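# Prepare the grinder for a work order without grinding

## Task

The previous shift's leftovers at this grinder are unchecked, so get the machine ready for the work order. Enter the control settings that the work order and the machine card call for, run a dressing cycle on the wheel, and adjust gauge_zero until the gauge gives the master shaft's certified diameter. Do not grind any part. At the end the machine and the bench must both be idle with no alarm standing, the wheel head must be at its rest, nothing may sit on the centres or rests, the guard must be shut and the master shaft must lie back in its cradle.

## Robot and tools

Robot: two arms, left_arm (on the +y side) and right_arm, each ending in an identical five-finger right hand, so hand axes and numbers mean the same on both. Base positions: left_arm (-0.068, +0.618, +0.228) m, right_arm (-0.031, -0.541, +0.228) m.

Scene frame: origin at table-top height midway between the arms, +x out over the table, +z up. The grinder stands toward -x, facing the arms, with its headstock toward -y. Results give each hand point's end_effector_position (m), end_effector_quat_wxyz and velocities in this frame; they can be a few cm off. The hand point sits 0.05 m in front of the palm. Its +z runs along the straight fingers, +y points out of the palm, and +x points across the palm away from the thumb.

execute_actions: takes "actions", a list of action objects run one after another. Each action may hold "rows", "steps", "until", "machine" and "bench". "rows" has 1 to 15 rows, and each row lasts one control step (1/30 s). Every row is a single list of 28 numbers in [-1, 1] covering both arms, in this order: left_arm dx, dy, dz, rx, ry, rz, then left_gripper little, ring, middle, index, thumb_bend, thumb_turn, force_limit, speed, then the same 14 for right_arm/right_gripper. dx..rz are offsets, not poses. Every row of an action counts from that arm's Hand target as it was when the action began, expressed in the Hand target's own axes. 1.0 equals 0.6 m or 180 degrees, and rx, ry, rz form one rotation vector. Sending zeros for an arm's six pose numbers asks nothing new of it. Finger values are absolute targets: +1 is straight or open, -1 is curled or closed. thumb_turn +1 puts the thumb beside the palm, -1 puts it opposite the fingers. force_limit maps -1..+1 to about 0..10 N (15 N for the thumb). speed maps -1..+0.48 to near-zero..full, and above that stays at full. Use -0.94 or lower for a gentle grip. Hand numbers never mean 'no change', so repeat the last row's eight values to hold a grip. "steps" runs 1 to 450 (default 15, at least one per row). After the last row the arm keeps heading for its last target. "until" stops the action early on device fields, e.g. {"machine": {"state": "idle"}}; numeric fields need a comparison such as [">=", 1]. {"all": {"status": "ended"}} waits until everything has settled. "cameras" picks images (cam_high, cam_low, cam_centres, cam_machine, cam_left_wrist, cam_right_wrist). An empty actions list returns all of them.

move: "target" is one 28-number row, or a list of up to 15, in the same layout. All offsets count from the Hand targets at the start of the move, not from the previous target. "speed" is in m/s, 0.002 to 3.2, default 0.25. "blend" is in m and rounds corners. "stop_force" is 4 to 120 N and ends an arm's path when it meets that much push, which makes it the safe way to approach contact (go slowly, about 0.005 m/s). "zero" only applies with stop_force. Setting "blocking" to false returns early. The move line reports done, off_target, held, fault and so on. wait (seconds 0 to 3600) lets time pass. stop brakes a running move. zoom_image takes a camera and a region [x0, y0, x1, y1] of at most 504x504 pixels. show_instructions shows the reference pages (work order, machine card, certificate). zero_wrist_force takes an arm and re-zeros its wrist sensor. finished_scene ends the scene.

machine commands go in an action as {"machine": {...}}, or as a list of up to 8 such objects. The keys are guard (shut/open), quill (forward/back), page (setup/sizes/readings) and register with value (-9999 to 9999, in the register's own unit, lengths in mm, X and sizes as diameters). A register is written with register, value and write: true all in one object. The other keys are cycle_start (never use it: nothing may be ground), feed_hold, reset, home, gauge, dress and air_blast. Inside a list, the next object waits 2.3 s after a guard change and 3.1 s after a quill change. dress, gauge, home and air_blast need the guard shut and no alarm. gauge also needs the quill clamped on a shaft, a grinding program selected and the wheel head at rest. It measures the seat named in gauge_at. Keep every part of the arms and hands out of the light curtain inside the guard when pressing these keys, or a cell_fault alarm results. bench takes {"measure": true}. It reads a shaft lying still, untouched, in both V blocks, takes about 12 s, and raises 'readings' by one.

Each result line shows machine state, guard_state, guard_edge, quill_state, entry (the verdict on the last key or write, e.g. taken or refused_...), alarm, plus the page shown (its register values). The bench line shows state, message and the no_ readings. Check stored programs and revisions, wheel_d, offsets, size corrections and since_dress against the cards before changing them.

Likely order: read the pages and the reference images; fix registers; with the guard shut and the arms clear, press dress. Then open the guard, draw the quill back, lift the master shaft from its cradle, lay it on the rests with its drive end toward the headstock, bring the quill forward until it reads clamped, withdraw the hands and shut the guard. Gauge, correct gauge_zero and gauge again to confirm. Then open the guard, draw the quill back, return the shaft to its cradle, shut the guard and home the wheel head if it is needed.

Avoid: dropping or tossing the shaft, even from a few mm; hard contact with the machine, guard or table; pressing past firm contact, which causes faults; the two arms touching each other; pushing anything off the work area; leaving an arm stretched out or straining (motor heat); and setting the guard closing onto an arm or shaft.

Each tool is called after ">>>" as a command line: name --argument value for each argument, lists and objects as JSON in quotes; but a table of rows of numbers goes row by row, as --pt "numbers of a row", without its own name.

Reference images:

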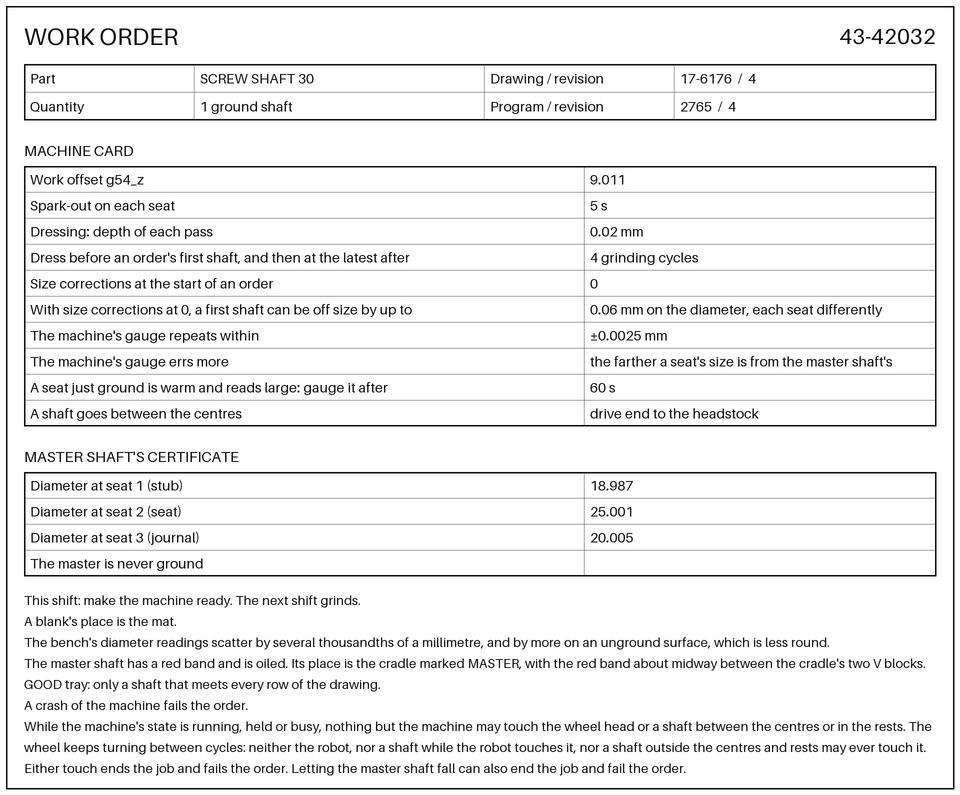

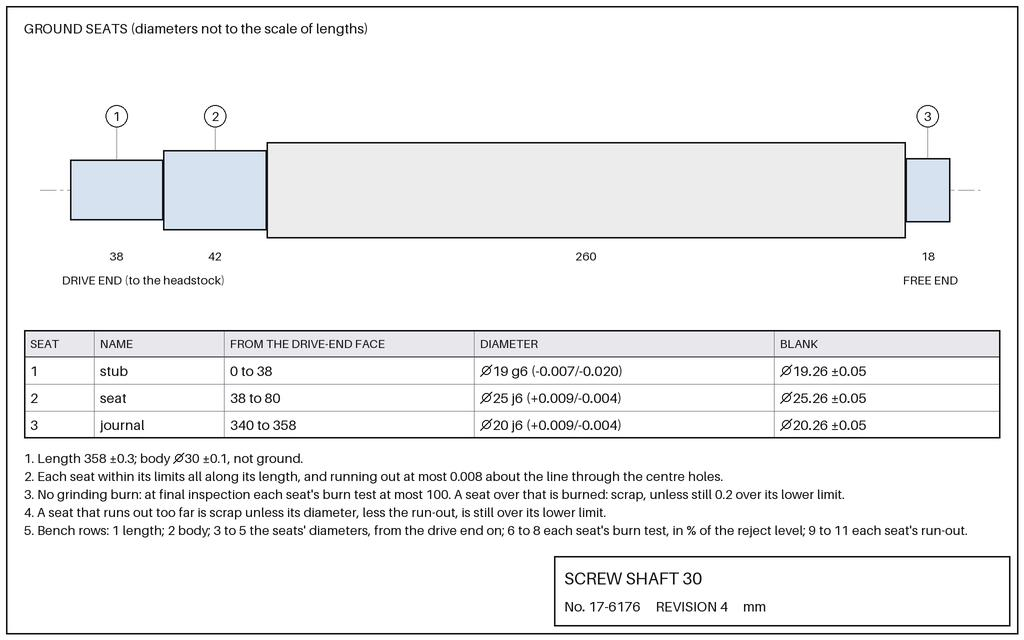

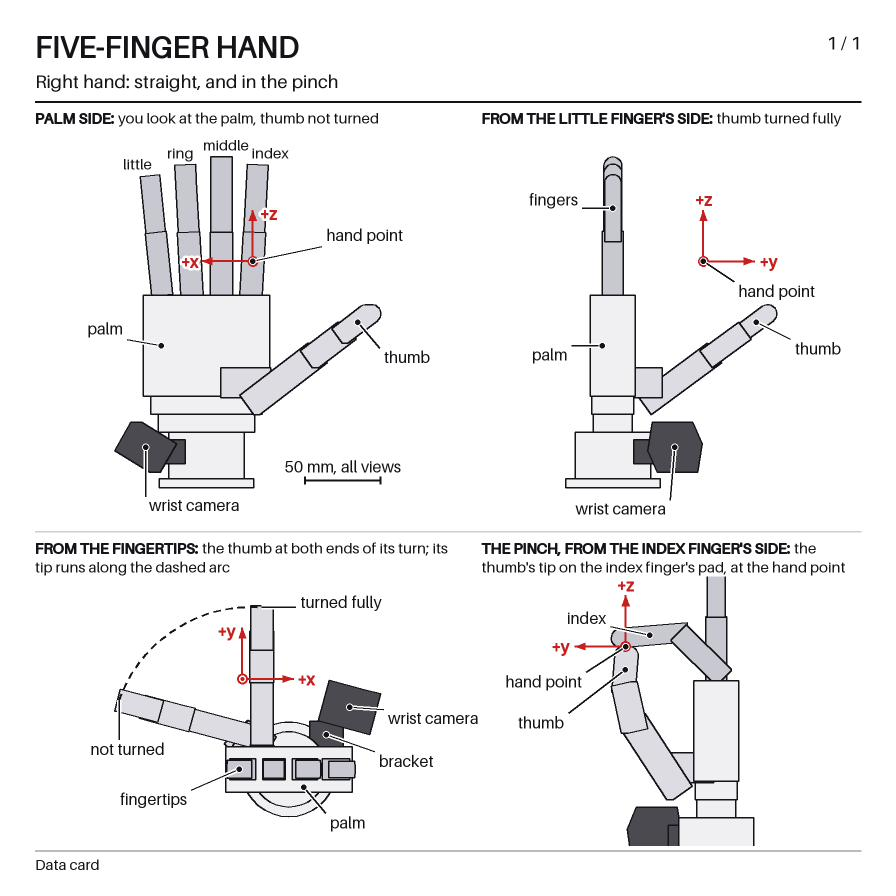

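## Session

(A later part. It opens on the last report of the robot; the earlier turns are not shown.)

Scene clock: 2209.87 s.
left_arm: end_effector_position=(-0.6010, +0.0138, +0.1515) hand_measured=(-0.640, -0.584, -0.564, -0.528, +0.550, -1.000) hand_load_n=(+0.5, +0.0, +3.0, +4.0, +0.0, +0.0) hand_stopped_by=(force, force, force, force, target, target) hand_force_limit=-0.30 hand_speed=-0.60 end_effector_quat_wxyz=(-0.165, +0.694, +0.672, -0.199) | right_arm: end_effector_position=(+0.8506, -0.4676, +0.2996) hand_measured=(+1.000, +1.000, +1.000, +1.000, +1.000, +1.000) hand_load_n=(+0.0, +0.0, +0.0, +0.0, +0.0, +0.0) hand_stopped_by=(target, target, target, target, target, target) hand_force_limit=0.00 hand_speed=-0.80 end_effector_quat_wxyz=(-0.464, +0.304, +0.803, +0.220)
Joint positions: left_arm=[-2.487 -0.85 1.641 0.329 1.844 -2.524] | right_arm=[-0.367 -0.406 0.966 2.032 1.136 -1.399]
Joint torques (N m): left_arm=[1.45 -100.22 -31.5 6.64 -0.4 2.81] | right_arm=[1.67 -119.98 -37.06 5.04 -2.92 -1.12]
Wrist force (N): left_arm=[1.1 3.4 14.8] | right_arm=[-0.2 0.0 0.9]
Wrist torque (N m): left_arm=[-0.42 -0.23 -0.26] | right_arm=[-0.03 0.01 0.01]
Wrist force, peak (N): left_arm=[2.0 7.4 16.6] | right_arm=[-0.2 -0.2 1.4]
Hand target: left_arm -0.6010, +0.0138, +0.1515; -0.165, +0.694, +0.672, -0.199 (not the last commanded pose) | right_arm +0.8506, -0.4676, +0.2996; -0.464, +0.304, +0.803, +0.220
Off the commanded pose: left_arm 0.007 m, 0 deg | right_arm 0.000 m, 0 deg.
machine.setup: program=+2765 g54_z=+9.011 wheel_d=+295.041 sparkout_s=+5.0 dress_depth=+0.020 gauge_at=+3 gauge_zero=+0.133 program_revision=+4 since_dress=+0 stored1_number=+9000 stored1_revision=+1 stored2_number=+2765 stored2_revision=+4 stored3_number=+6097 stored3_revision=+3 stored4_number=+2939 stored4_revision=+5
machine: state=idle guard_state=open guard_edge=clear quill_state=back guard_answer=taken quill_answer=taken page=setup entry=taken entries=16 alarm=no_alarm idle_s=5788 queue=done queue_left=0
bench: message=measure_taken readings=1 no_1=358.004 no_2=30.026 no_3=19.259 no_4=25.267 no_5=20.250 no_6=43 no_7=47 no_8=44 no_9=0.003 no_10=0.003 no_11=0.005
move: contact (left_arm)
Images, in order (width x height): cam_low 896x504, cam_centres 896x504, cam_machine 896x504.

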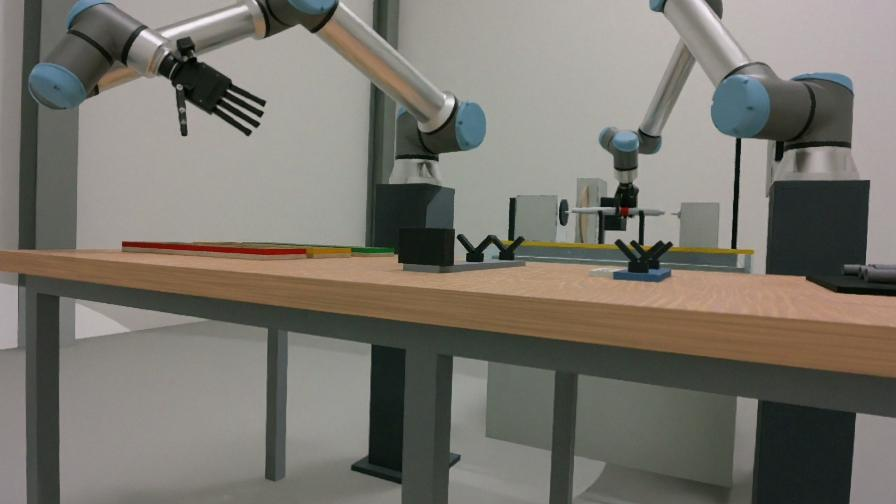

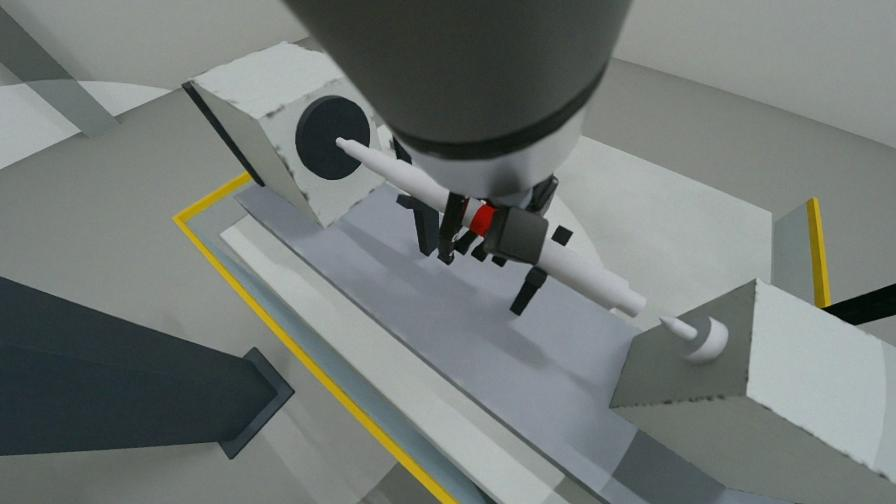

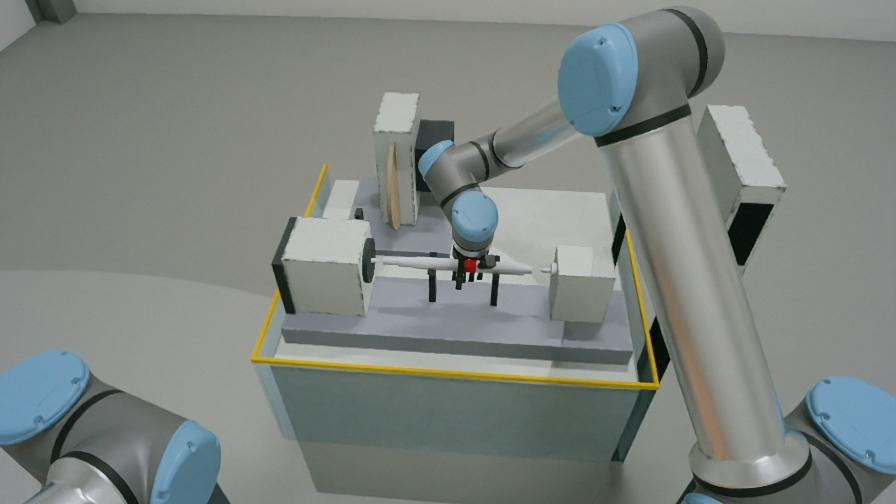

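>>> move --pt "-0.0003 -0.0025 -0.0043 0 0 0 -0.7 -0.7 -0.7 -0.7 0.55 -1 -0.3 -0.6 0 0 0 0 0 0 1 1 1 1 1 1 0 -0.8" --pt "-0.0004 -0.0097 -0.0002 0 0 0 -0.7 -0.7 -0.7 -0.7 0.55 -1 -0.3 -0.6 0 0 0 0 0 0 1 1 1 1 1 1 0 -0.8" --speed 0.01 --cameras '[]'

>>> move --target '[0.0008,0.0074,0.013,0,0,0, -0.7,-0.7,-0.7,-0.7,0.55,-1,-0.3,-0.6, 0,0,0,0,0,0, 1,1,1,1,1,1,0,-0.8]' --speed 0.01 --stop_force 5 --cameras '["cam_machine", "cam_low"]'

>>> zoom_image --camera "cam_low" --region '[550, 160, 700, 260]'

>>> zoom_image --camera "cam_machine" --region '[370, 210, 470, 310]'

>>> zoom_image --camera "cam_machine" --region '[460, 210, 560, 310]'

Scene clock: 2232.17 s.
left_arm: end_effector_position=(-0.6061, +0.0138, +0.1546) hand_measured=(-0.640, -0.584, -0.564, -0.528, +0.550, -1.000) hand_load_n=(+1.5, +0.0, +3.0, +3.5, +0.0, +0.0) hand_stopped_by=(force, force, force, force, target, target) hand_force_limit=-0.30 hand_speed=-0.60 end_effector_quat_wxyz=(-0.165, +0.694, +0.672, -0.199) | right_arm: end_effector_position=(+0.8506, -0.4676, +0.2996) hand_measured=(+1.000, +1.000, +1.000, +1.000, +1.000, +1.000) hand_load_n=(+0.0, +0.0, +0.0, +0.0, +0.0, +0.0) hand_stopped_by=(target, target, target, target, target, target) hand_force_limit=0.00 hand_speed=-0.80 end_effector_quat_wxyz=(-0.464, +0.304, +0.803, +0.220)
Joint positions: left_arm=[-2.491 -0.85 1.633 0.335 1.843 -2.528] | right_arm=[-0.367 -0.406 0.966 2.032 1.136 -1.399]
Joint torques (N m): left_arm=[4.05 -82.16 -40.35 5.24 -0.54 -1.56] | right_arm=[1.62 -120.79 -37.56 4.83 -2.9 -1.06]
Wrist force (N): left_arm=[1.5 7.3 16.0] | right_arm=[0.0 -0.4 1.2]
Wrist torque (N m): left_arm=[-0.35 -0.35 0.16] | right_arm=[-0.10 -0.04 0.02]
Wrist force, peak (N): left_arm=[2.6 7.4 16.6] | right_arm=[-0.3 -0.5 1.3]
Hand target: left_arm -0.6060, +0.0138, +0.1545; -0.165, +0.694, +0.672, -0.199 | right_arm +0.8506, -0.4676, +0.2996; -0.464, +0.304, +0.803, +0.220
Off the commanded pose: left_arm 0.000 m, 0 deg | right_arm 0.000 m, 0 deg.
machine.setup: program=+2765 g54_z=+9.011 wheel_d=+295.041 sparkout_s=+5.0 dress_depth=+0.020 gauge_at=+3 gauge_zero=+0.133 program_revision=+4 since_dress=+0 stored1_number=+9000 stored1_revision=+1 stored2_number=+2765 stored2_revision=+4 stored3_number=+6097 stored3_revision=+3 stored4_number=+2939 stored4_revision=+5
machine: state=idle guard_state=open guard_edge=clear quill_state=back guard_answer=taken quill_answer=taken page=setup entry=taken entries=16 alarm=no_alarm idle_s=5810 queue=done queue_left=0
bench: message=measure_taken readings=1 no_1=358.004 no_2=30.026 no_3=19.259 no_4=25.267 no_5=20.250 no_6=43 no_7=47 no_8=44 no_9=0.003 no_10=0.003 no_11=0.005
move: done

Scene clock: 2234.07 s.
left_arm: end_effector_position=(-0.6060, +0.0138, +0.1465) hand_measured=(-0.640, -0.584, -0.564, -0.528, +0.550, -1.000) hand_load_n=(+0.5, +0.0, +3.0, +4.0, +0.0, +0.0) hand_stopped_by=(force, force, force, force, target, target) hand_force_limit=-0.30 hand_speed=-0.60 end_effector_quat_wxyz=(-0.165, +0.694, +0.672, -0.199) | right_arm: end_effector_position=(+0.8506, -0.4676, +0.2996) hand_measured=(+1.000, +1.000, +1.000, +1.000, +1.000, +1.000) hand_load_n=(+0.0, +0.0, +0.0, +0.0, +0.0, +0.0) hand_stopped_by=(target, target, target, target, target, target) hand_force_limit=0.00 hand_speed=-0.80 end_effector_quat_wxyz=(-0.464, +0.304, +0.803, +0.220)
Joint positions: left_arm=[-2.491 -0.841 1.634 0.325 1.843 -2.528] | right_arm=[-0.367 -0.406 0.966 2.032 1.136 -1.399]
Joint torques (N m): left_arm=[8.17 -101.86 -26.88 6.49 0.23 2.82] | right_arm=[0.94 -121.34 -37.2 4.91 -3.04 -1.3]
Wrist force (N): left_arm=[1.2 3.6 14.7] | right_arm=[-0.1 -0.1 0.8]
Wrist torque (N m): left_arm=[-0.41 -0.26 -0.22] | right_arm=[-0.03 -0.02 0.02]
Wrist force, peak (N): left_arm=[1.5 7.6 16.4] | right_arm=[-0.1 -0.4 1.2]
Hand target: left_arm -0.6060, +0.0138, +0.1465; -0.165, +0.694, +0.672, -0.199 (not the last commanded pose) | right_arm +0.8506, -0.4676, +0.2996; -0.464, +0.304, +0.803, +0.220
Off the commanded pose: left_arm 0.001 m, 0 deg | right_arm 0.000 m, 0 deg.
machine.setup: program=+2765 g54_z=+9.011 wheel_d=+295.041 sparkout_s=+5.0 dress_depth=+0.020 gauge_at=+3 gauge_zero=+0.133 program_revision=+4 since_dress=+0 stored1_number=+9000 stored1_revision=+1 stored2_number=+2765 stored2_revision=+4 stored3_number=+6097 stored3_revision=+3 stored4_number=+2939 stored4_revision=+5
machine: state=idle guard_state=open guard_edge=clear quill_state=back guard_answer=taken quill_answer=taken page=setup entry=taken entries=16 alarm=no_alarm idle_s=5812 queue=done queue_left=0
bench: message=measure_taken readings=1 no_1=358.004 no_2=30.026 no_3=19.259 no_4=25.267 no_5=20.250 no_6=43 no_7=47 no_8=44 no_9=0.003 no_10=0.003 no_11=0.005
move: contact (left_arm)
Images, in order (width x height): cam_low 896x504, cam_machine 896x504.

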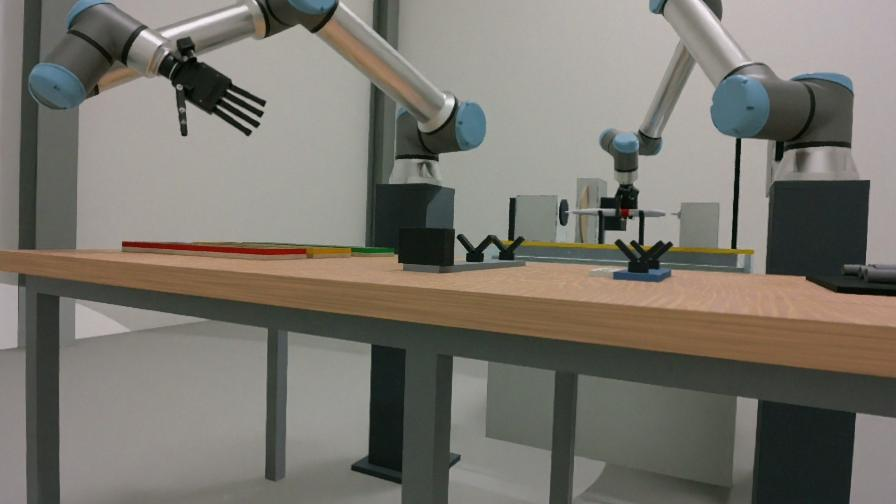

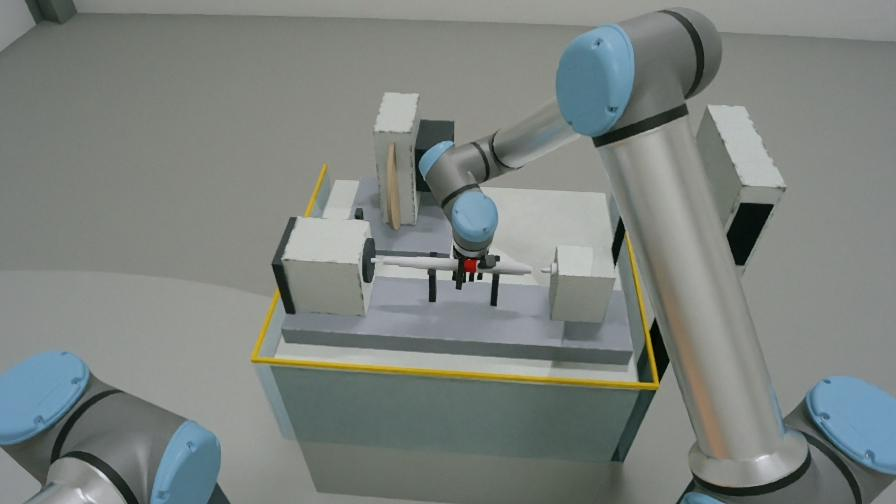

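Scaled by 3.360 from the camera's image (finer frame: 1280x720).

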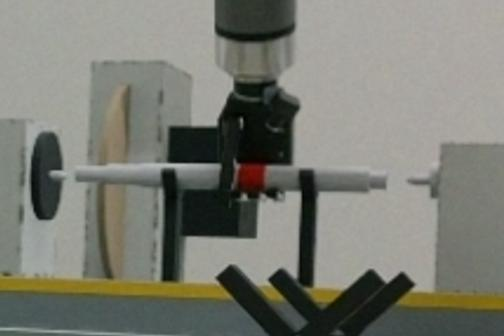

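Scaled by 5.040 from the camera's image (finer frame: 1280x720).

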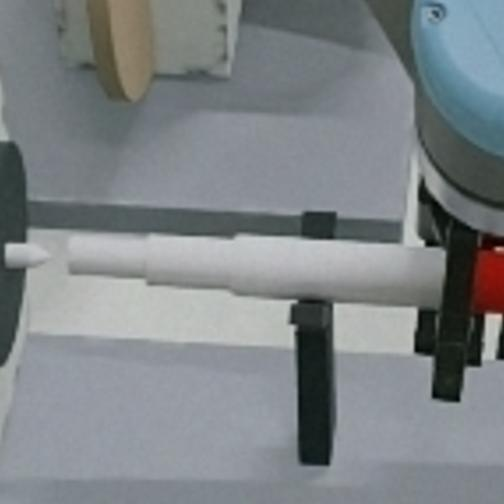

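Scaled by 5.040 from the camera's image (finer frame: 1280x720).

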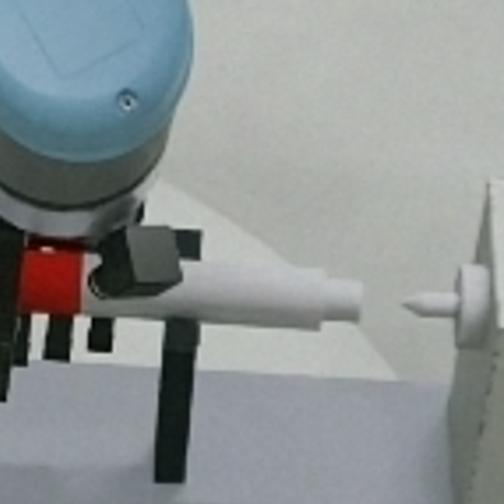

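>>> move --pt "-0.0002 -0.0017 -0.0029 0 0 0 -0.7 -0.7 -0.7 -0.7 0.55 -1 -0.3 -0.6 0 0 0 0 0 0 1 1 1 1 1 1 0 -0.8" --pt "-0.0003 -0.0075 0.0004 0 0 0 -0.7 -0.7 -0.7 -0.7 0.55 -1 -0.3 -0.6 0 0 0 0 0 0 1 1 1 1 1 1 0 -0.8" --speed 0.01 --cameras '[]'

>>> move --target '[0.0009,0.0083,0.0144,0,0,0, -0.7,-0.7,-0.7,-0.7,0.55,-1,-0.3,-0.6, 0,0,0,0,0,0, 1,1,1,1,1,1,0,-0.8]' --speed 0.01 --stop_force 5 --cameras '["cam_machine", "cam_low"]'

>>> zoom_image --camera "cam_low" --region '[550, 160, 700, 260]'

Scene clock: 2254.60 s.
left_arm: end_effector_position=(-0.6102, +0.0138, +0.1486) hand_measured=(-0.640, -0.584, -0.564, -0.528, +0.550, -1.000) hand_load_n=(+1.0, +0.0, +3.0, +3.5, +0.0, +0.0) hand_stopped_by=(force, force, force, force, target, target) hand_force_limit=-0.30 hand_speed=-0.60 end_effector_quat_wxyz=(-0.165, +0.694, +0.672, -0.199) | right_arm: end_effector_position=(+0.8506, -0.4676, +0.2996) hand_measured=(+1.000, +1.000, +1.000, +1.000, +1.000, +1.000) hand_load_n=(+0.0, +0.0, +0.0, -0.5, +0.0, +0.0) hand_stopped_by=(target, target, target, target, target, target) hand_force_limit=0.00 hand_speed=-0.80 end_effector_quat_wxyz=(-0.464, +0.304, +0.803, +0.220)
Joint positions: left_arm=[-2.494 -0.841 1.628 0.33 1.841 -2.531] | right_arm=[-0.367 -0.406 0.966 2.032 1.136 -1.399]
Joint torques (N m): left_arm=[3.11 -84.28 -40.9 4.8 -0.81 -1.9] | right_arm=[1.3 -121.58 -37.57 4.98 -2.88 -1.09]
Wrist force (N): left_arm=[1.4 7.8 15.2] | right_arm=[-0.2 -0.2 1.1]
Wrist torque (N m): left_arm=[-0.28 -0.28 0.18] | right_arm=[-0.07 -0.01 0.01]
Wrist force, peak (N): left_arm=[1.8 7.6 16.3] | right_arm=[-0.2 -0.3 1.4]
Hand target: left_arm -0.6101, +0.0138, +0.1486; -0.165, +0.694, +0.672, -0.199 | right_arm +0.8506, -0.4676, +0.2996; -0.464, +0.304, +0.803, +0.220
Off the commanded pose: left_arm 0.000 m, 0 deg | right_arm 0.000 m, 0 deg.
machine.setup: program=+2765 g54_z=+9.011 wheel_d=+295.041 sparkout_s=+5.0 dress_depth=+0.020 gauge_at=+3 gauge_zero=+0.133 program_revision=+4 since_dress=+0 stored1_number=+9000 stored1_revision=+1 stored2_number=+2765 stored2_revision=+4 stored3_number=+6097 stored3_revision=+3 stored4_number=+2939 stored4_revision=+5
machine: state=idle guard_state=open guard_edge=clear quill_state=back guard_answer=taken quill_answer=taken page=setup entry=taken entries=16 alarm=no_alarm idle_s=5832 queue=done queue_left=0
bench: message=measure_taken readings=1 no_1=358.004 no_2=30.026 no_3=19.259 no_4=25.267 no_5=20.250 no_6=43 no_7=47 no_8=44 no_9=0.003 no_10=0.003 no_11=0.005
move: done

Scene clock: 2256.00 s.
left_arm: end_effector_position=(-0.6101, +0.0138, +0.1451) hand_measured=(-0.640, -0.584, -0.564, -0.528, +0.550, -1.000) hand_load_n=(+0.0, +0.5, +2.5, +3.5, +0.0, +0.0) hand_stopped_by=(force, force, force, force, target, target) hand_force_limit=-0.30 hand_speed=-0.60 end_effector_quat_wxyz=(-0.165, +0.694, +0.672, -0.199) | right_arm: end_effector_position=(+0.8506, -0.4676, +0.2996) hand_measured=(+1.000, +1.000, +1.000, +1.000, +1.000, +1.000) hand_load_n=(+0.0, +0.5, +0.0, +0.0, +0.0, +0.0) hand_stopped_by=(target, target, target, target, target, target) hand_force_limit=0.00 hand_speed=-0.80 end_effector_quat_wxyz=(-0.464, +0.304, +0.803, +0.220)
Joint positions: left_arm=[-2.494 -0.837 1.628 0.325 1.841 -2.531] | right_arm=[-0.367 -0.406 0.966 2.032 1.136 -1.399]
Joint torques (N m): left_arm=[0.56 -98.29 -40.62 5.74 1.16 2.52] | right_arm=[1.67 -121.24 -37.75 4.87 -2.98 -1.13]
Wrist force (N): left_arm=[1.1 5.1 11.2] | right_arm=[-0.1 -0.2 1.0]
Wrist torque (N m): left_arm=[-0.23 -0.20 0.05] | right_arm=[-0.08 -0.02 0.01]
Wrist force, peak (N): left_arm=[1.6 7.7 15.8] | right_arm=[-0.2 -0.5 1.2]
Hand target: left_arm -0.6101, +0.0138, +0.1451; -0.165, +0.694, +0.672, -0.199 (not the last commanded pose) | right_arm +0.8506, -0.4676, +0.2996; -0.464, +0.304, +0.803, +0.220
Off the commanded pose: left_arm 0.006 m, 0 deg | right_arm 0.000 m, 0 deg.
machine.setup: program=+2765 g54_z=+9.011 wheel_d=+295.041 sparkout_s=+5.0 dress_depth=+0.020 gauge_at=+3 gauge_zero=+0.133 program_revision=+4 since_dress=+0 stored1_number=+9000 stored1_revision=+1 stored2_number=+2765 stored2_revision=+4 stored3_number=+6097 stored3_revision=+3 stored4_number=+2939 stored4_revision=+5
machine: state=idle guard_state=open guard_edge=clear quill_state=back guard_answer=taken quill_answer=taken page=setup entry=taken entries=16 alarm=no_alarm idle_s=5833 queue=done queue_left=0
bench: message=measure_taken readings=1 no_1=358.004 no_2=30.026 no_3=19.259 no_4=25.267 no_5=20.250 no_6=43 no_7=47 no_8=44 no_9=0.003 no_10=0.003 no_11=0.005
move: contact (left_arm)
Images, in order (width x height): cam_low 896x504, cam_machine 896x504.

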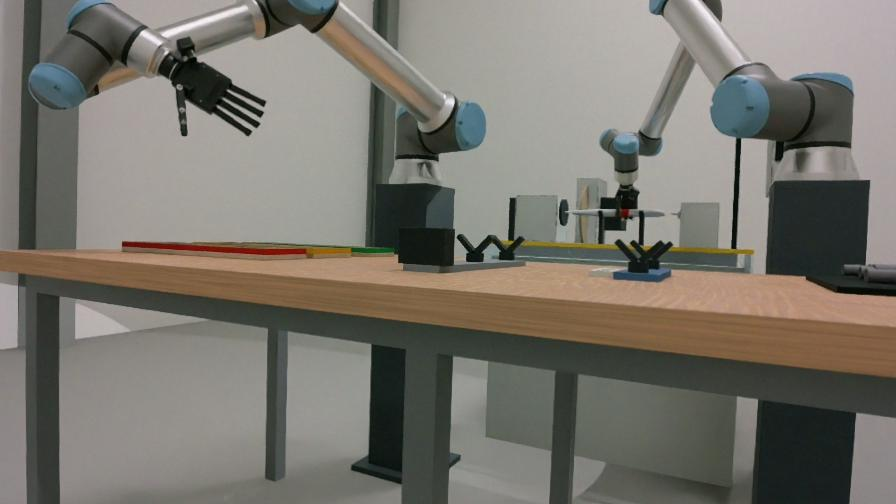

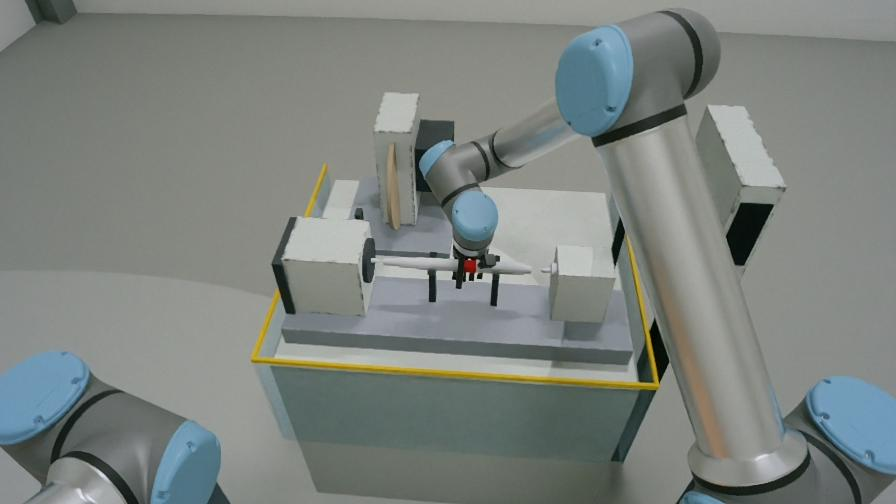

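Scaled by 3.360 from the camera's image (finer frame: 1280x720).

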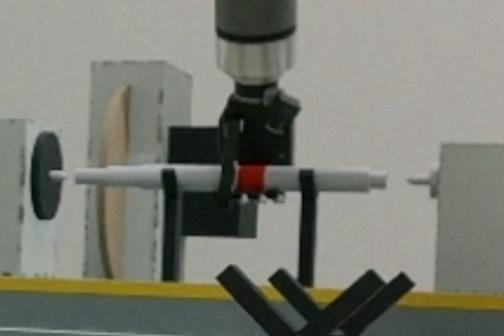

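>>> move --target '[0.0002,0.0021,0.0036,0,0,0, -0.7,-0.7,-0.7,-0.7,0.55,-1,-0.3,-0.6, 0,0,0,0,0,0, 1,1,1,1,1,1,0,-0.8]' --speed 0.01 --cameras '["cam_machine", "cam_low"]'

>>> zoom_image --camera "cam_low" --region '[550, 160, 700, 260]'

>>> zoom_image --camera "cam_machine" --region '[370, 210, 470, 310]'

>>> zoom_image --camera "cam_machine" --region '[460, 210, 560, 310]'

Scene clock: 2268.23 s.
left_arm: end_effector_position=(-0.6102, +0.0137, +0.1426) hand_measured=(-0.640, -0.584, -0.566, -0.528, +0.550, -1.000) hand_load_n=(+0.0, +0.0, +0.0, +0.0, +0.0, +0.0) hand_stopped_by=(force, force, force, force, target, target) hand_force_limit=-0.30 hand_speed=-0.60 end_effector_quat_wxyz=(-0.165, +0.694, +0.672, -0.199) | right_arm: end_effector_position=(+0.8506, -0.4676, +0.2996) hand_measured=(+1.000, +1.000, +1.000, +1.000, +1.000, +1.000) hand_load_n=(+0.0, +0.0, +0.0, +0.0, +0.0, +0.0) hand_stopped_by=(target, target, target, target, target, target) hand_force_limit=0.00 hand_speed=-0.80 end_effector_quat_wxyz=(-0.464, +0.304, +0.803, +0.220)
Joint positions: left_arm=[-2.494 -0.834 1.628 0.322 1.841 -2.531] | right_arm=[-0.367 -0.406 0.966 2.032 1.136 -1.399]
Joint torques (N m): left_arm=[-0.12 -75.75 -18.08 2.94 2.94 3.05] | right_arm=[2.03 -121.6 -37.87 4.87 -2.97 -1.07]
Wrist force (N): left_arm=[0.9 -0.3 0.8] | right_arm=[-0.1 -0.4 1.1]
Wrist torque (N m): left_arm=[0.01 -0.14 0.04] | right_arm=[-0.10 -0.02 0.01]
Wrist force, peak (N): left_arm=[1.2 5.6 11.6] | right_arm=[-0.4 -0.2 1.3]
Hand target: left_arm -0.6101, +0.0137, +0.1426; -0.165, +0.694, +0.672, -0.199 | right_arm +0.8506, -0.4676, +0.2996; -0.464, +0.304, +0.803, +0.220
Off the commanded pose: left_arm 0.000 m, 0 deg | right_arm 0.000 m, 0 deg.
machine.setup: program=+2765 g54_z=+9.011 wheel_d=+295.041 sparkout_s=+5.0 dress_depth=+0.020 gauge_at=+3 gauge_zero=+0.133 program_revision=+4 since_dress=+0 stored1_number=+9000 stored1_revision=+1 stored2_number=+2765 stored2_revision=+4 stored3_number=+6097 stored3_revision=+3 stored4_number=+2939 stored4_revision=+5
machine: state=idle guard_state=open guard_edge=clear quill_state=back guard_answer=taken quill_answer=taken page=setup entry=taken entries=16 alarm=no_alarm idle_s=5846 queue=done queue_left=0
bench: message=measure_taken readings=1 no_1=358.004 no_2=30.026 no_3=19.259 no_4=25.267 no_5=20.250 no_6=43 no_7=47 no_8=44 no_9=0.003 no_10=0.003 no_11=0.005
move: done
Images, in order (width x height): cam_low 896x504, cam_machine 896x504.

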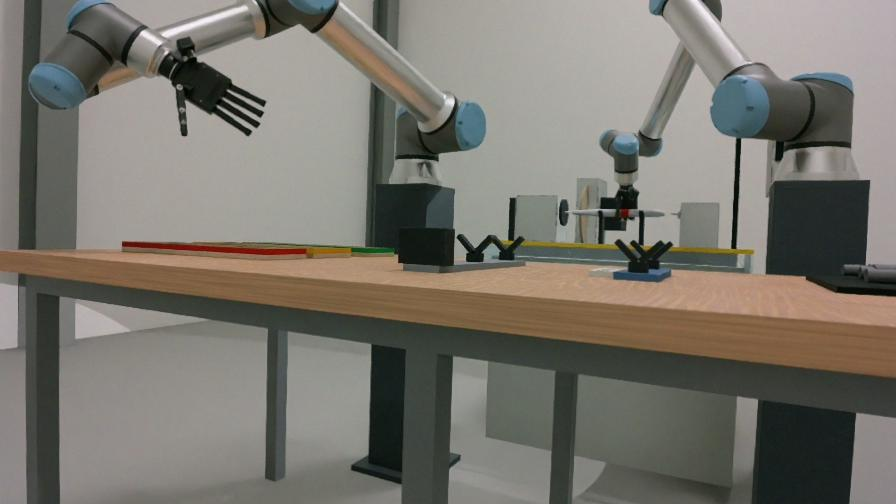

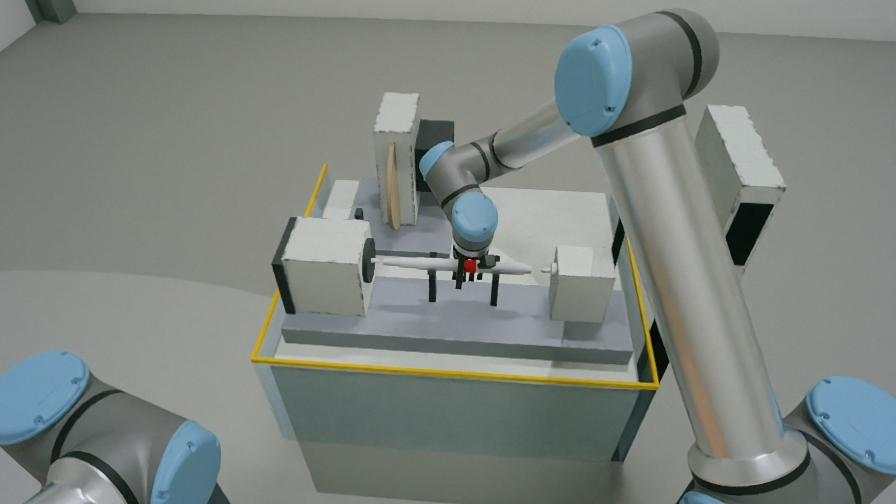

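Scaled by 3.360 from the camera's image (finer frame: 1280x720).

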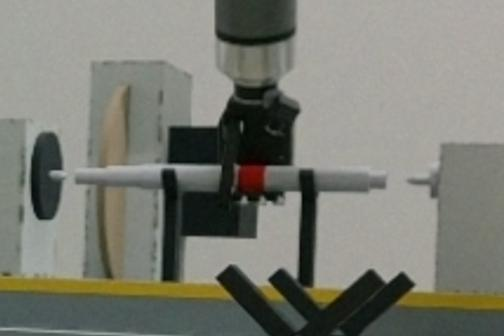

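Scaled by 5.040 from the camera's image (finer frame: 1280x720).

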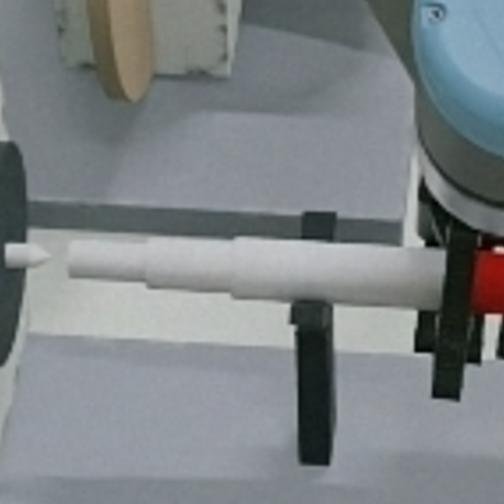

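Scaled by 5.040 from the camera's image (finer frame: 1280x720).

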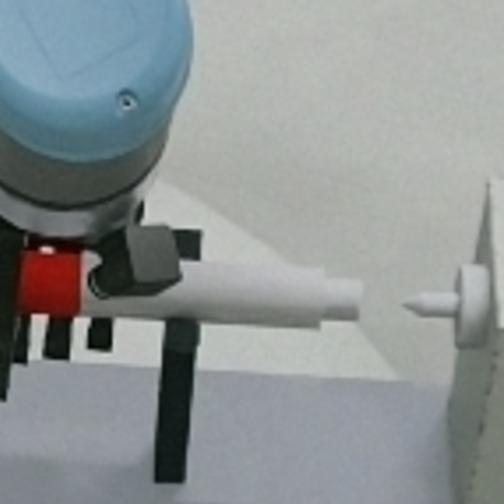

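>>> execute_actions --actions '[]' --cameras '["cam_low","cam_machine","cam_centres","cam_high"]'

Scene clock: 2312.80 s.
left_arm: end_effector_position=(-0.6101, +0.0137, +0.1426) hand_measured=(-0.640, -0.584, -0.566, -0.528, +0.550, -1.000) hand_load_n=(+0.0, +0.0, +0.0, +0.0, +0.0, +0.0) hand_stopped_by=(force, force, force, force, target, target) hand_force_limit=-0.30 hand_speed=-0.60 end_effector_quat_wxyz=(-0.165, +0.694, +0.672, -0.199) | right_arm: end_effector_position=(+0.8506, -0.4676, +0.2996) hand_measured=(+1.000, +1.000, +1.000, +1.000, +1.000, +1.000) hand_load_n=(+0.0, +0.0, +0.0, +0.0, +0.0, +0.0) hand_stopped_by=(target, target, target, target, target, target) hand_force_limit=0.00 hand_speed=-0.80 end_effector_quat_wxyz=(-0.464, +0.304, +0.803, +0.220)
Joint positions: left_arm=[-2.494 -0.834 1.628 0.322 1.841 -2.531] | right_arm=[-0.367 -0.406 0.966 2.032 1.136 -1.399]
Joint velocities: within noise
Joint torques (N m): left_arm=[9.45 -87.04 -18.09 5.75 2.43 2.86] | right_arm=[1.86 -120.81 -37.83 4.97 -2.93 -0.9]
Motor temperatures (°C): left_arm=[30 35 32 36 39 35] | right_arm=[28 33 31 35 33 34]
Wrist force (N): left_arm=[0.8 -0.9 1.0] | right_arm=[-0.2 -0.2 0.9]
Wrist torque (N m): left_arm=[-0.08 -0.13 0.03] | right_arm=[-0.07 0.01 0.00]
Wrist force, peak (N): left_arm=[0.9 -1.0 1.4] | right_arm=[-0.5 -0.3 1.4]
Hand target: left_arm -0.6101, +0.0137, +0.1426; -0.165, +0.694, +0.672, -0.199 | right_arm +0.8506, -0.4676, +0.2996; -0.464, +0.304, +0.803, +0.220
Off the commanded pose: left_arm 0.000 m, 0 deg | right_arm 0.000 m, 0 deg.
machine.setup: program=+2765 g54_z=+9.011 wheel_d=+295.041 sparkout_s=+5.0 dress_depth=+0.020 gauge_at=+3 gauge_zero=+0.133 program_revision=+4 since_dress=+0 stored1_number=+9000 stored1_revision=+1 stored2_number=+2765 stored2_revision=+4 stored3_number=+6097 stored3_revision=+3 stored4_number=+2939 stored4_revision=+5
machine: state=idle guard_state=open guard_edge=clear quill_state=back guard_answer=taken quill_answer=taken page=setup entry=taken entries=16 alarm=no_alarm idle_s=5890 queue=done queue_left=0
bench: message=measure_taken readings=1 no_1=358.004 no_2=30.026 no_3=19.259 no_4=25.267 no_5=20.250 no_6=43 no_7=47 no_8=44 no_9=0.003 no_10=0.003 no_11=0.005
Images, in order (width x height): cam_high 896x504, cam_low 896x504, cam_centres 896x504, cam_machine 896x504.

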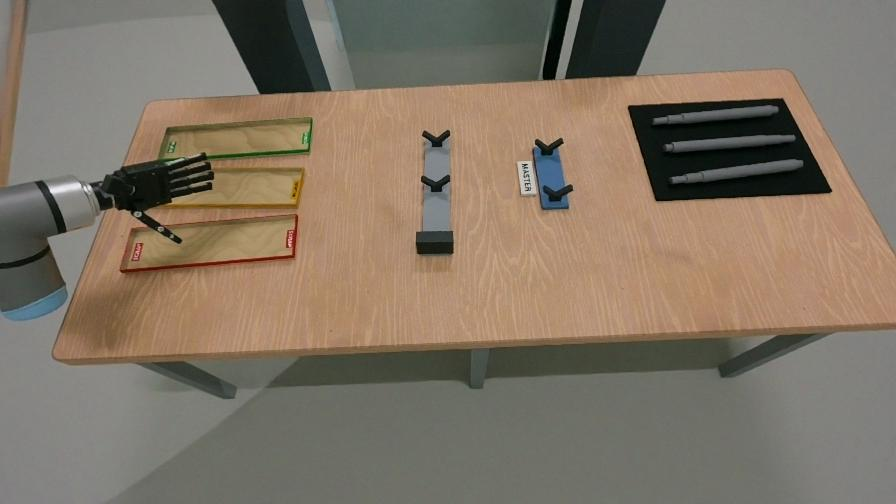

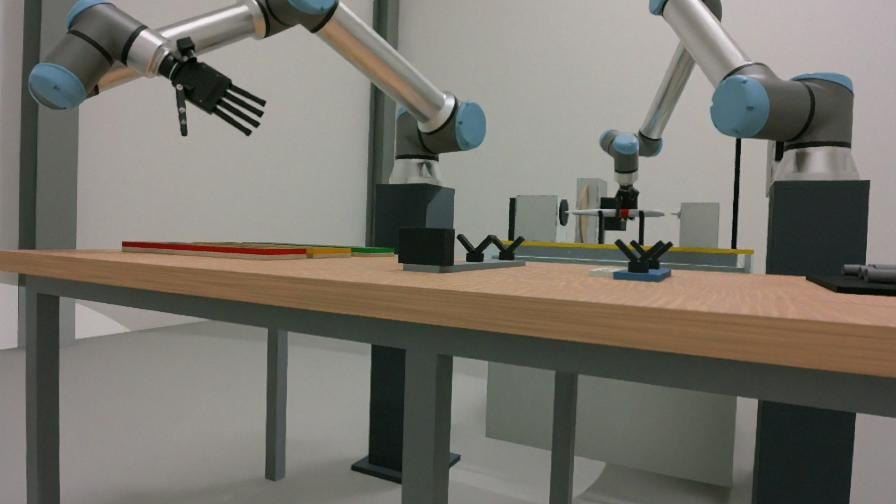

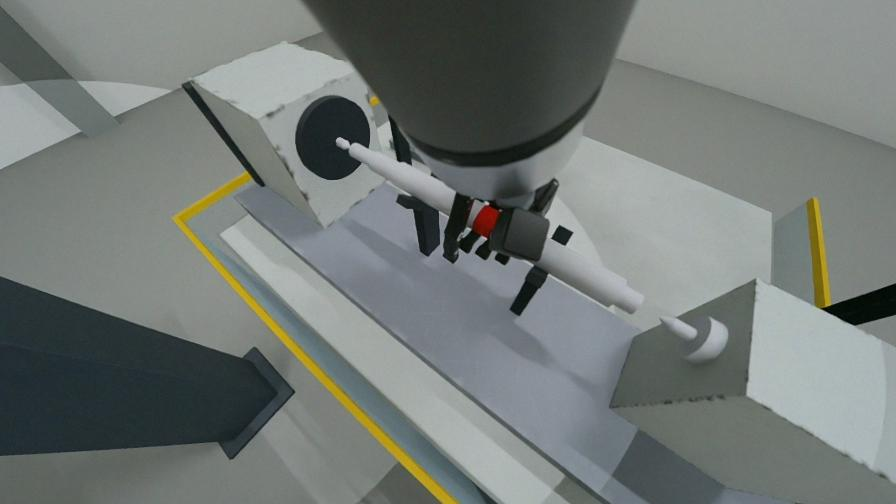

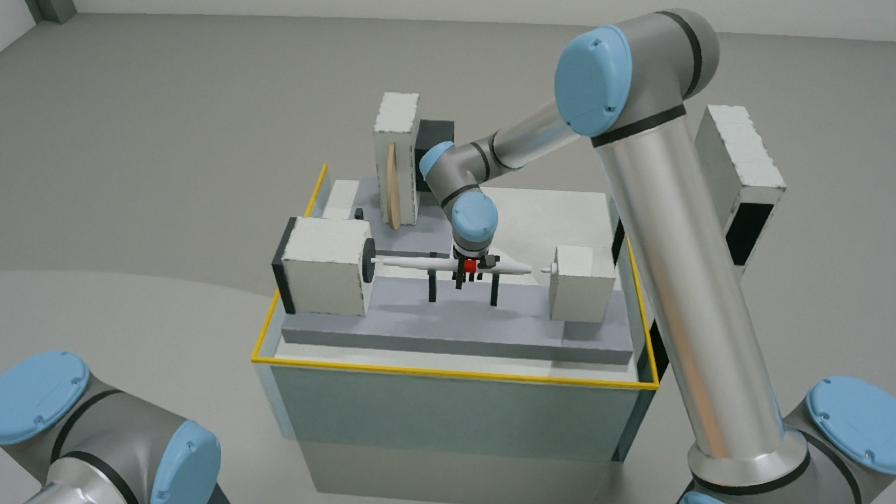

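>>> zoom_image --camera "cam_machine" --region '[350, 220, 450, 300]'

>>> zoom_image --camera "cam_low" --region '[550, 160, 700, 260]'

Scaled by 5.040 from the camera's image (finer frame: 1280x720).

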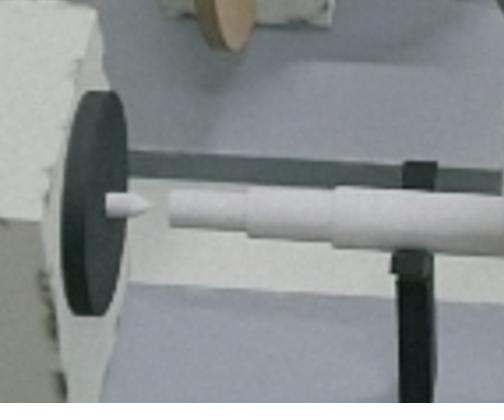

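Scaled by 3.360 from the camera's image (finer frame: 1280x720).

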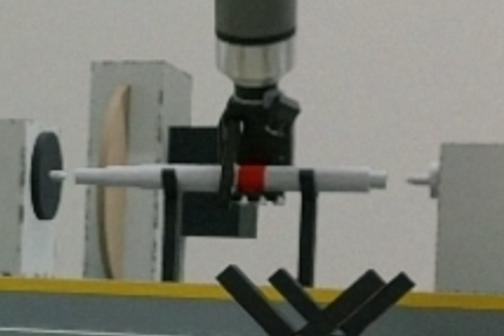

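>>> move --pt "-0.0004 -0.0033 -0.0058 0 0 0 -0.7 -0.7 -0.7 -0.7 0.55 -1 -0.3 -0.6 0 0 0 0 0 0 1 1 1 1 1 1 0 -0.8" --pt "-0.0145 -0.0033 -0.0049 0 0 0 -0.7 -0.7 -0.7 -0.7 0.55 -1 -0.3 -0.6 0 0 0 0 0 0 1 1 1 1 1 1 0 -0.8" --pt "-0.0142 0 0.0009 0 0 0 -0.7 -0.7 -0.7 -0.7 0.55 -1 -0.3 -0.6 0 0 0 0 0 0 1 1 1 1 1 1 0 -0.8" --speed 0.015 --cameras '["cam_low","cam_machine"]'

Scene clock: 2344.50 s.
left_arm: end_effector_position=(-0.6106, +0.0052, +0.1425) hand_measured=(-0.640, -0.584, -0.566, -0.528, +0.550, -1.000) hand_load_n=(+0.0, +0.0, +0.0, +0.0, +0.0, +0.0) hand_stopped_by=(force, force, force, force, target, target) hand_force_limit=-0.30 hand_speed=-0.60 end_effector_quat_wxyz=(-0.165, +0.694, +0.672, -0.199) | right_arm: end_effector_position=(+0.8506, -0.4676, +0.2996) hand_measured=(+1.000, +1.000, +1.000, +1.000, +1.000, +1.000) hand_load_n=(+0.0, +0.0, +0.0, +0.0, +0.0, +0.0) hand_stopped_by=(target, target, target, target, target, target) hand_force_limit=0.00 hand_speed=-0.80 end_effector_quat_wxyz=(-0.464, +0.304, +0.803, +0.220)
Joint positions: left_arm=[-2.485 -0.825 1.612 0.332 1.845 -2.523] | right_arm=[-0.367 -0.406 0.966 2.032 1.136 -1.399]
Joint torques (N m): left_arm=[-7.72 -85.99 -19.09 3.29 0.56 -2.23] | right_arm=[1.65 -121.18 -38.39 4.8 -3.11 -1.06]
Wrist force (N): left_arm=[0.6 -0.6 1.0] | right_arm=[-0.1 -0.2 0.9]
Wrist torque (N m): left_arm=[-0.04 -0.09 0.02] | right_arm=[-0.06 -0.02 0.02]
Wrist force, peak (N): left_arm=[1.8 7.7 16.4] | right_arm=[0.0 -0.3 1.5]
Hand target: left_arm -0.6105, +0.0052, +0.1426; -0.165, +0.694, +0.672, -0.199 | right_arm +0.8506, -0.4676, +0.2996; -0.464, +0.304, +0.803, +0.220
Off the commanded pose: left_arm 0.000 m, 0 deg | right_arm 0.000 m, 0 deg.
machine.setup: program=+2765 g54_z=+9.011 wheel_d=+295.041 sparkout_s=+5.0 dress_depth=+0.020 gauge_at=+3 gauge_zero=+0.133 program_revision=+4 since_dress=+0 stored1_number=+9000 stored1_revision=+1 stored2_number=+2765 stored2_revision=+4 stored3_number=+6097 stored3_revision=+3 stored4_number=+2939 stored4_revision=+5
machine: state=idle guard_state=open guard_edge=clear quill_state=back guard_answer=taken quill_answer=taken page=setup entry=taken entries=16 alarm=no_alarm idle_s=5921 queue=done queue_left=0
bench: message=measure_taken readings=1 no_1=358.004 no_2=30.026 no_3=19.259 no_4=25.267 no_5=20.250 no_6=43 no_7=47 no_8=44 no_9=0.003 no_10=0.003 no_11=0.005
move: done

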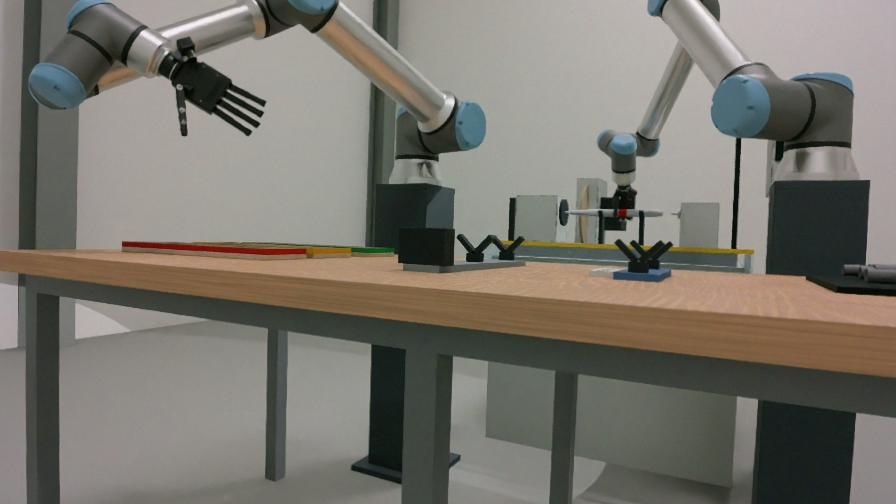

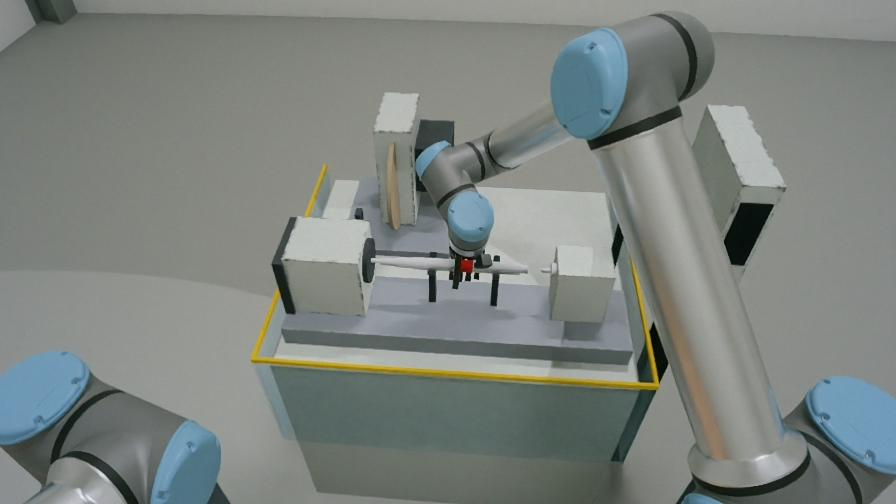

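>>> zoom_image --camera "cam_machine" --region '[350, 220, 450, 300]'

>>> zoom_image --camera "cam_machine" --region '[440, 220, 560, 310]'

Scaled by 5.040 from the camera's image (finer frame: 1280x720).

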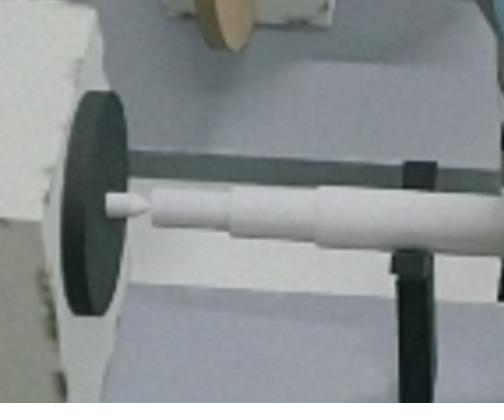

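Scaled by 4.200 from the camera's image (finer frame: 1280x720).

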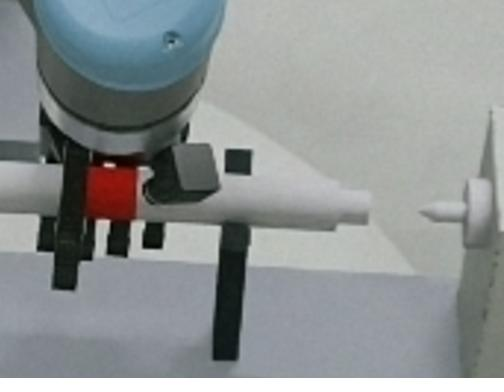

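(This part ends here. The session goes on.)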